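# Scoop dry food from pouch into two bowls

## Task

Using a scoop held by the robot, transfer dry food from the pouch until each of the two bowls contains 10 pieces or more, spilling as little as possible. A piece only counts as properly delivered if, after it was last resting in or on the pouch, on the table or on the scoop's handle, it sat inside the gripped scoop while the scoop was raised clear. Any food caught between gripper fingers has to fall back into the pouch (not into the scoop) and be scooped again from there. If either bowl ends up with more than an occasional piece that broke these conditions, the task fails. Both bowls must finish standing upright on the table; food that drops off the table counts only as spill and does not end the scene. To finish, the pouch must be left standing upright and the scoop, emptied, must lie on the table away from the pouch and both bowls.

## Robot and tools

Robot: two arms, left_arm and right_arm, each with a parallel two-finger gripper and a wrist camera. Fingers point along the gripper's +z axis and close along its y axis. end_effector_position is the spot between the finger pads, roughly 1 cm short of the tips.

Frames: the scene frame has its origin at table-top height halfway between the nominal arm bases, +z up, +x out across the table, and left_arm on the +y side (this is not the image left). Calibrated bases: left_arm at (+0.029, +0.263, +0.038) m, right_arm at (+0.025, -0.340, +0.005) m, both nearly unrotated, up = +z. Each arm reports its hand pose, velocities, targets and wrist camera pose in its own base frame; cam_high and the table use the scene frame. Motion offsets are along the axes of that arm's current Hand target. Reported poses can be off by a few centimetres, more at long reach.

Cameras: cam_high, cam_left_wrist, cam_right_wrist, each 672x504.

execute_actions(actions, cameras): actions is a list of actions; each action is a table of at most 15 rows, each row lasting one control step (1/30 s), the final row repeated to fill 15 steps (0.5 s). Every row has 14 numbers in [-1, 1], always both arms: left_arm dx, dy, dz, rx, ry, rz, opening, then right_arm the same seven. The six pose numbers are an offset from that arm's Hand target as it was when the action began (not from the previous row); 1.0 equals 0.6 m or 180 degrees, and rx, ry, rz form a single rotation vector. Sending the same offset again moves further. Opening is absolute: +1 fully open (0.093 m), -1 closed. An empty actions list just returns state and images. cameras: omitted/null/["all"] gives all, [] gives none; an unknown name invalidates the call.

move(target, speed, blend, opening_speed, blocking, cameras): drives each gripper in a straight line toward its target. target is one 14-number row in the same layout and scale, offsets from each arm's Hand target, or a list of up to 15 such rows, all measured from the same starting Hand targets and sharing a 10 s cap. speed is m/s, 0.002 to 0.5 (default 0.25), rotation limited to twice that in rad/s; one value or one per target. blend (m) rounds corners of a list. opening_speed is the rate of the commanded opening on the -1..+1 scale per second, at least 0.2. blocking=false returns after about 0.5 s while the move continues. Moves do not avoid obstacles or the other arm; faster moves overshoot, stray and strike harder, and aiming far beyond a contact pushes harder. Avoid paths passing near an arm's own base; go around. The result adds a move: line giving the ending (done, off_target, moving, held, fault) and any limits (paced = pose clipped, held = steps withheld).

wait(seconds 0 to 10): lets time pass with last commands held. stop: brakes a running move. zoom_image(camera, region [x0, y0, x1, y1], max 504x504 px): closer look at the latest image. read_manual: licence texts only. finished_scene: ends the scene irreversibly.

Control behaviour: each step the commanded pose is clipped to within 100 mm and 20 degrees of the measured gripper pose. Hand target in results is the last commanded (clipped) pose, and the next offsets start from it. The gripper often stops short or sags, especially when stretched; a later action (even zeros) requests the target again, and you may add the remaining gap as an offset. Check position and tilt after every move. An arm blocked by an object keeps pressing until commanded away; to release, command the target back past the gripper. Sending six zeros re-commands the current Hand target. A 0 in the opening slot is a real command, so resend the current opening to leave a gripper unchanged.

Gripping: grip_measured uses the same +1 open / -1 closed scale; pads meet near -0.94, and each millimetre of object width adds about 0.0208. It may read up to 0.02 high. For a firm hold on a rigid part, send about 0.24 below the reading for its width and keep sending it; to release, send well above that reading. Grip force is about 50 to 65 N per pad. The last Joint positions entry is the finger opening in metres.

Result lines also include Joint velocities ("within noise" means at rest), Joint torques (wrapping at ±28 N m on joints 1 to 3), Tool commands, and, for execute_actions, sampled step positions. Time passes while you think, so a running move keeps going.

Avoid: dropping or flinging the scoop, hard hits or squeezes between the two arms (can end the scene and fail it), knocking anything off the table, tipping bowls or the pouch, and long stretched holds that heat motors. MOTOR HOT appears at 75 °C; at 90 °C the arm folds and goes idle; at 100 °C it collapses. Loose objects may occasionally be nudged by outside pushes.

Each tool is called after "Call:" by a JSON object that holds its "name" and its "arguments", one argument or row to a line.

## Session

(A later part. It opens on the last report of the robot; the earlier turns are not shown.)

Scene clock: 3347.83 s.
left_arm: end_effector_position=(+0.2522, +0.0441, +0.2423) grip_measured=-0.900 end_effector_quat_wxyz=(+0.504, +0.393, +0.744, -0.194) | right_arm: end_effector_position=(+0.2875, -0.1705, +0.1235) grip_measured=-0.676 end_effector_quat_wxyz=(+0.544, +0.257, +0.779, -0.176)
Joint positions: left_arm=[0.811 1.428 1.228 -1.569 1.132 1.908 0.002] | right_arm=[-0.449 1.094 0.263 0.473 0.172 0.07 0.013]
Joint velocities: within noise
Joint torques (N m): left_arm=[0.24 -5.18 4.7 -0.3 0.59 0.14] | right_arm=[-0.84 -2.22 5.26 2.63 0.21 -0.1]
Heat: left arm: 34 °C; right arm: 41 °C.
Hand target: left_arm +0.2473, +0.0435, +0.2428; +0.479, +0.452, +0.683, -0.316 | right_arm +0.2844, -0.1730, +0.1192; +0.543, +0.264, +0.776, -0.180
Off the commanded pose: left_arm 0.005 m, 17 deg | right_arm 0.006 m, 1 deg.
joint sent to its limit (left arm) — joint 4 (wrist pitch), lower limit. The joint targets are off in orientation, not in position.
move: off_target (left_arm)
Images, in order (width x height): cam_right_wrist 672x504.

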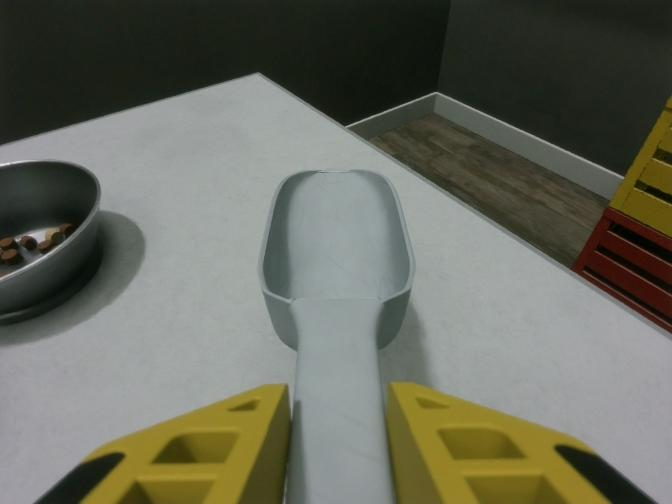

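Call:
{"name": "move", "arguments": {
  "target": [
    [0,0,0,0,0,0,-0.9,0.0973,0,0.07,0,-0.0167,0,-0.52],
    [0,0,0,0,0,0,-0.9,0.0973,0,0.07,0,-0.0167,0,-0.48],
    [0,0,0,0,0,0,-0.9,0.138,0,0.0848,0,-0.0167,0,-0.48]
  ],
  "speed": 0.1,
  "cameras": ["cam_right_wrist"]
}}

Scene clock: 3358.83 s.
left_arm: end_effector_position=(+0.2522, +0.0441, +0.2423) grip_measured=-0.900 end_effector_quat_wxyz=(+0.504, +0.393, +0.744, -0.194) | right_arm: end_effector_position=(+0.3023, -0.1825, +0.0250) grip_measured=-0.482 end_effector_quat_wxyz=(+0.561, +0.260, +0.765, -0.183)
Joint positions: left_arm=[0.811 1.428 1.228 -1.569 1.132 1.908 0.002] | right_arm=[-0.461 2.02 0.166 1.54 0.172 0.068 0.022]
Joint velocities: within noise
Joint torques (N m): left_arm=[0.27 -5.16 4.72 -0.29 0.59 0.14] | right_arm=[-0.83 -5.64 1.17 2.63 0.12 -0.22]
Heat: left arm: 34 °C; right arm: 42 °C.
Hand target: left_arm +0.2473, +0.0435, +0.2428; +0.479, +0.452, +0.683, -0.316 | right_arm +0.3001, -0.1841, +0.0239; +0.564, +0.259, +0.762, -0.187
Off the commanded pose: left_arm 0.005 m, 17 deg | right_arm 0.003 m, 1 deg.
joint sent to its limit (left arm) — joint 4 (wrist pitch), lower limit. The joint targets are off in orientation, not in position.
joint sent to its limit (right arm) — joint 4 (wrist pitch), upper limit. The joint targets still meet the commanded pose.
move: off_target (left_arm)
Images, in order (width x height): cam_right_wrist 672x504.

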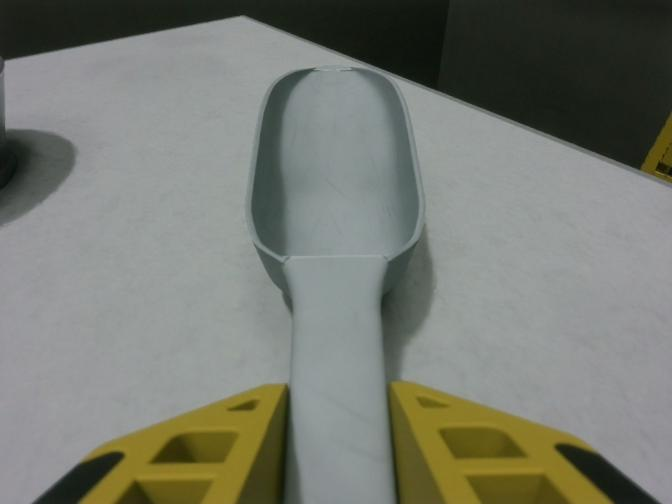

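Call:
{"name": "move", "arguments": {
  "target": [
    [0,0,0,0,0,0,-0.9,0,0,0,0,0,0,0.2],
    [0,0,0,0,0,0,-0.9,-0.05,0,-0.05,0,0,0,0.2],
    [0,0,0,0,0,0,-0.9,-0.24,0,-0.15,0,0,0,0.2]
  ],
  "speed": 0.15,
  "blend": [0,0.01,0],
  "opening_speed": 0.7
}}

Scene clock: 3367.87 s.
left_arm: end_effector_position=(+0.2522, +0.0441, +0.2423) grip_measured=-0.900 end_effector_quat_wxyz=(+0.504, +0.393, +0.744, -0.194) | right_arm: end_effector_position=(+0.2606, -0.1580, +0.1759) grip_measured=+0.198 end_effector_quat_wxyz=(+0.556, +0.258, +0.767, -0.188)
Joint positions: left_arm=[0.811 1.428 1.228 -1.569 1.132 1.908 0.002] | right_arm=[-0.431 0.755 0.345 0.088 0.207 0.067 0.055]
Joint velocities: within noise
Joint torques (N m): left_arm=[0.25 -5.18 4.74 -0.3 0.59 0.13] | right_arm=[0.47 -0.5 10.74 2.23 0.2 -0.06]
Heat: left arm: 34 °C; right arm: 42 °C.
Hand target: left_arm +0.2473, +0.0435, +0.2428; +0.479, +0.452, +0.683, -0.316 | right_arm +0.2648, -0.1587, +0.1880; +0.563, +0.259, +0.762, -0.187
Off the commanded pose: left_arm 0.005 m, 17 deg | right_arm 0.013 m, 1 deg.
joint sent to its limit (left arm) — joint 4 (wrist pitch), lower limit. The joint targets are off in orientation, not in position.
move: off_target (left_arm, right_arm)

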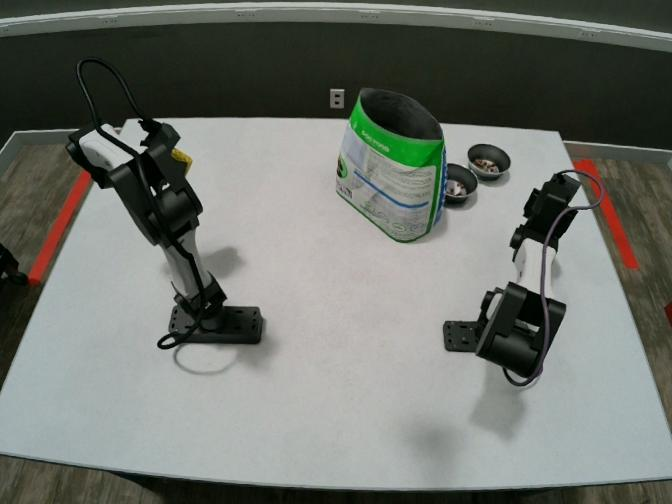

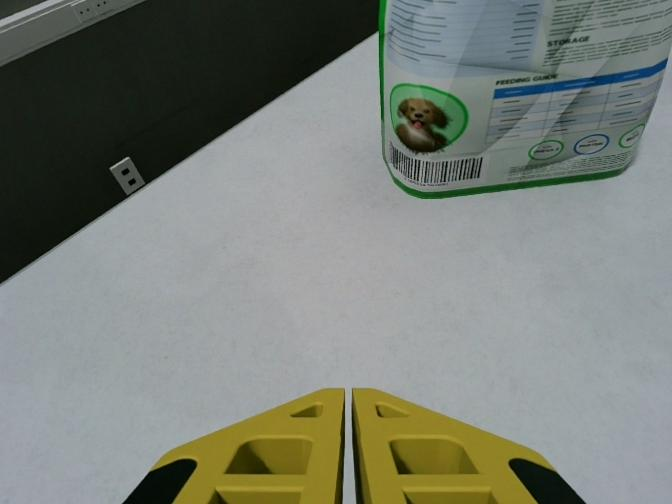

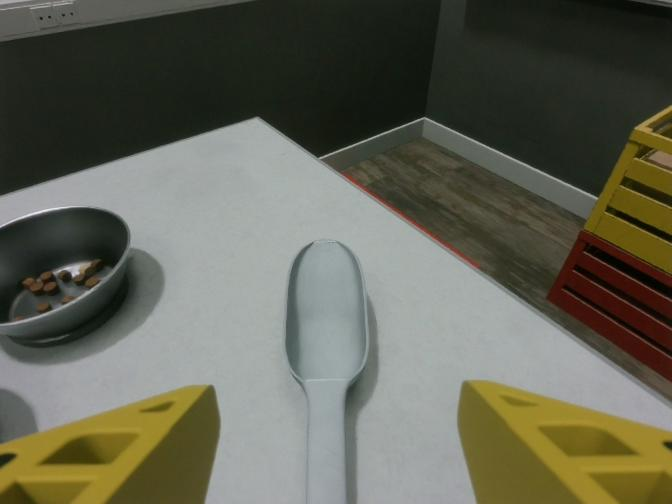

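Call:
{"name": "zoom_image", "arguments": {
  "camera": "cam_right_wrist",
  "region": [0, 190, 150, 360]
}}

Call:
{"name": "zoom_image", "arguments": {
  "camera": "cam_high",
  "region": [430, 130, 530, 220]
}}

Scaled by 2.965 from the camera's 672x504 image, which has a finer 960x720 frame.

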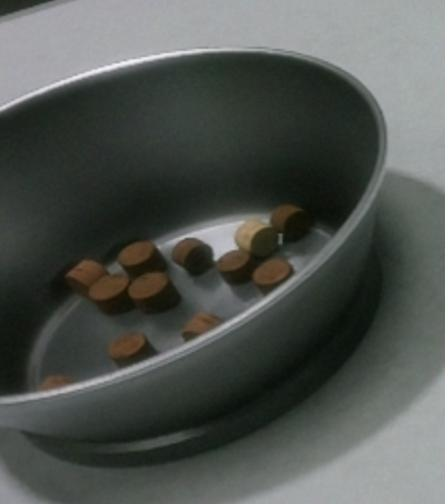

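Scaled by 5.040 from the camera's 672x504 image, which has a finer 960x720 frame.

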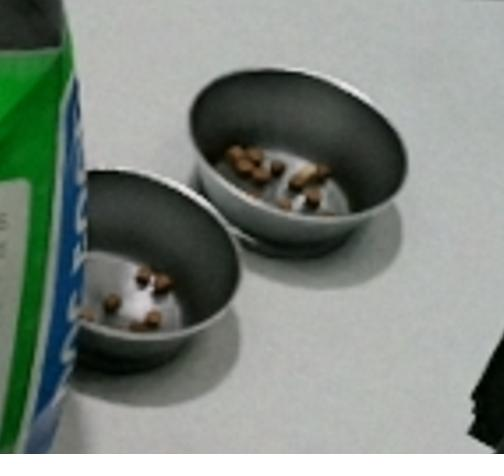

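Call:
{"name": "finished_scene", "arguments": {

}}

The scene is finished: the task was done.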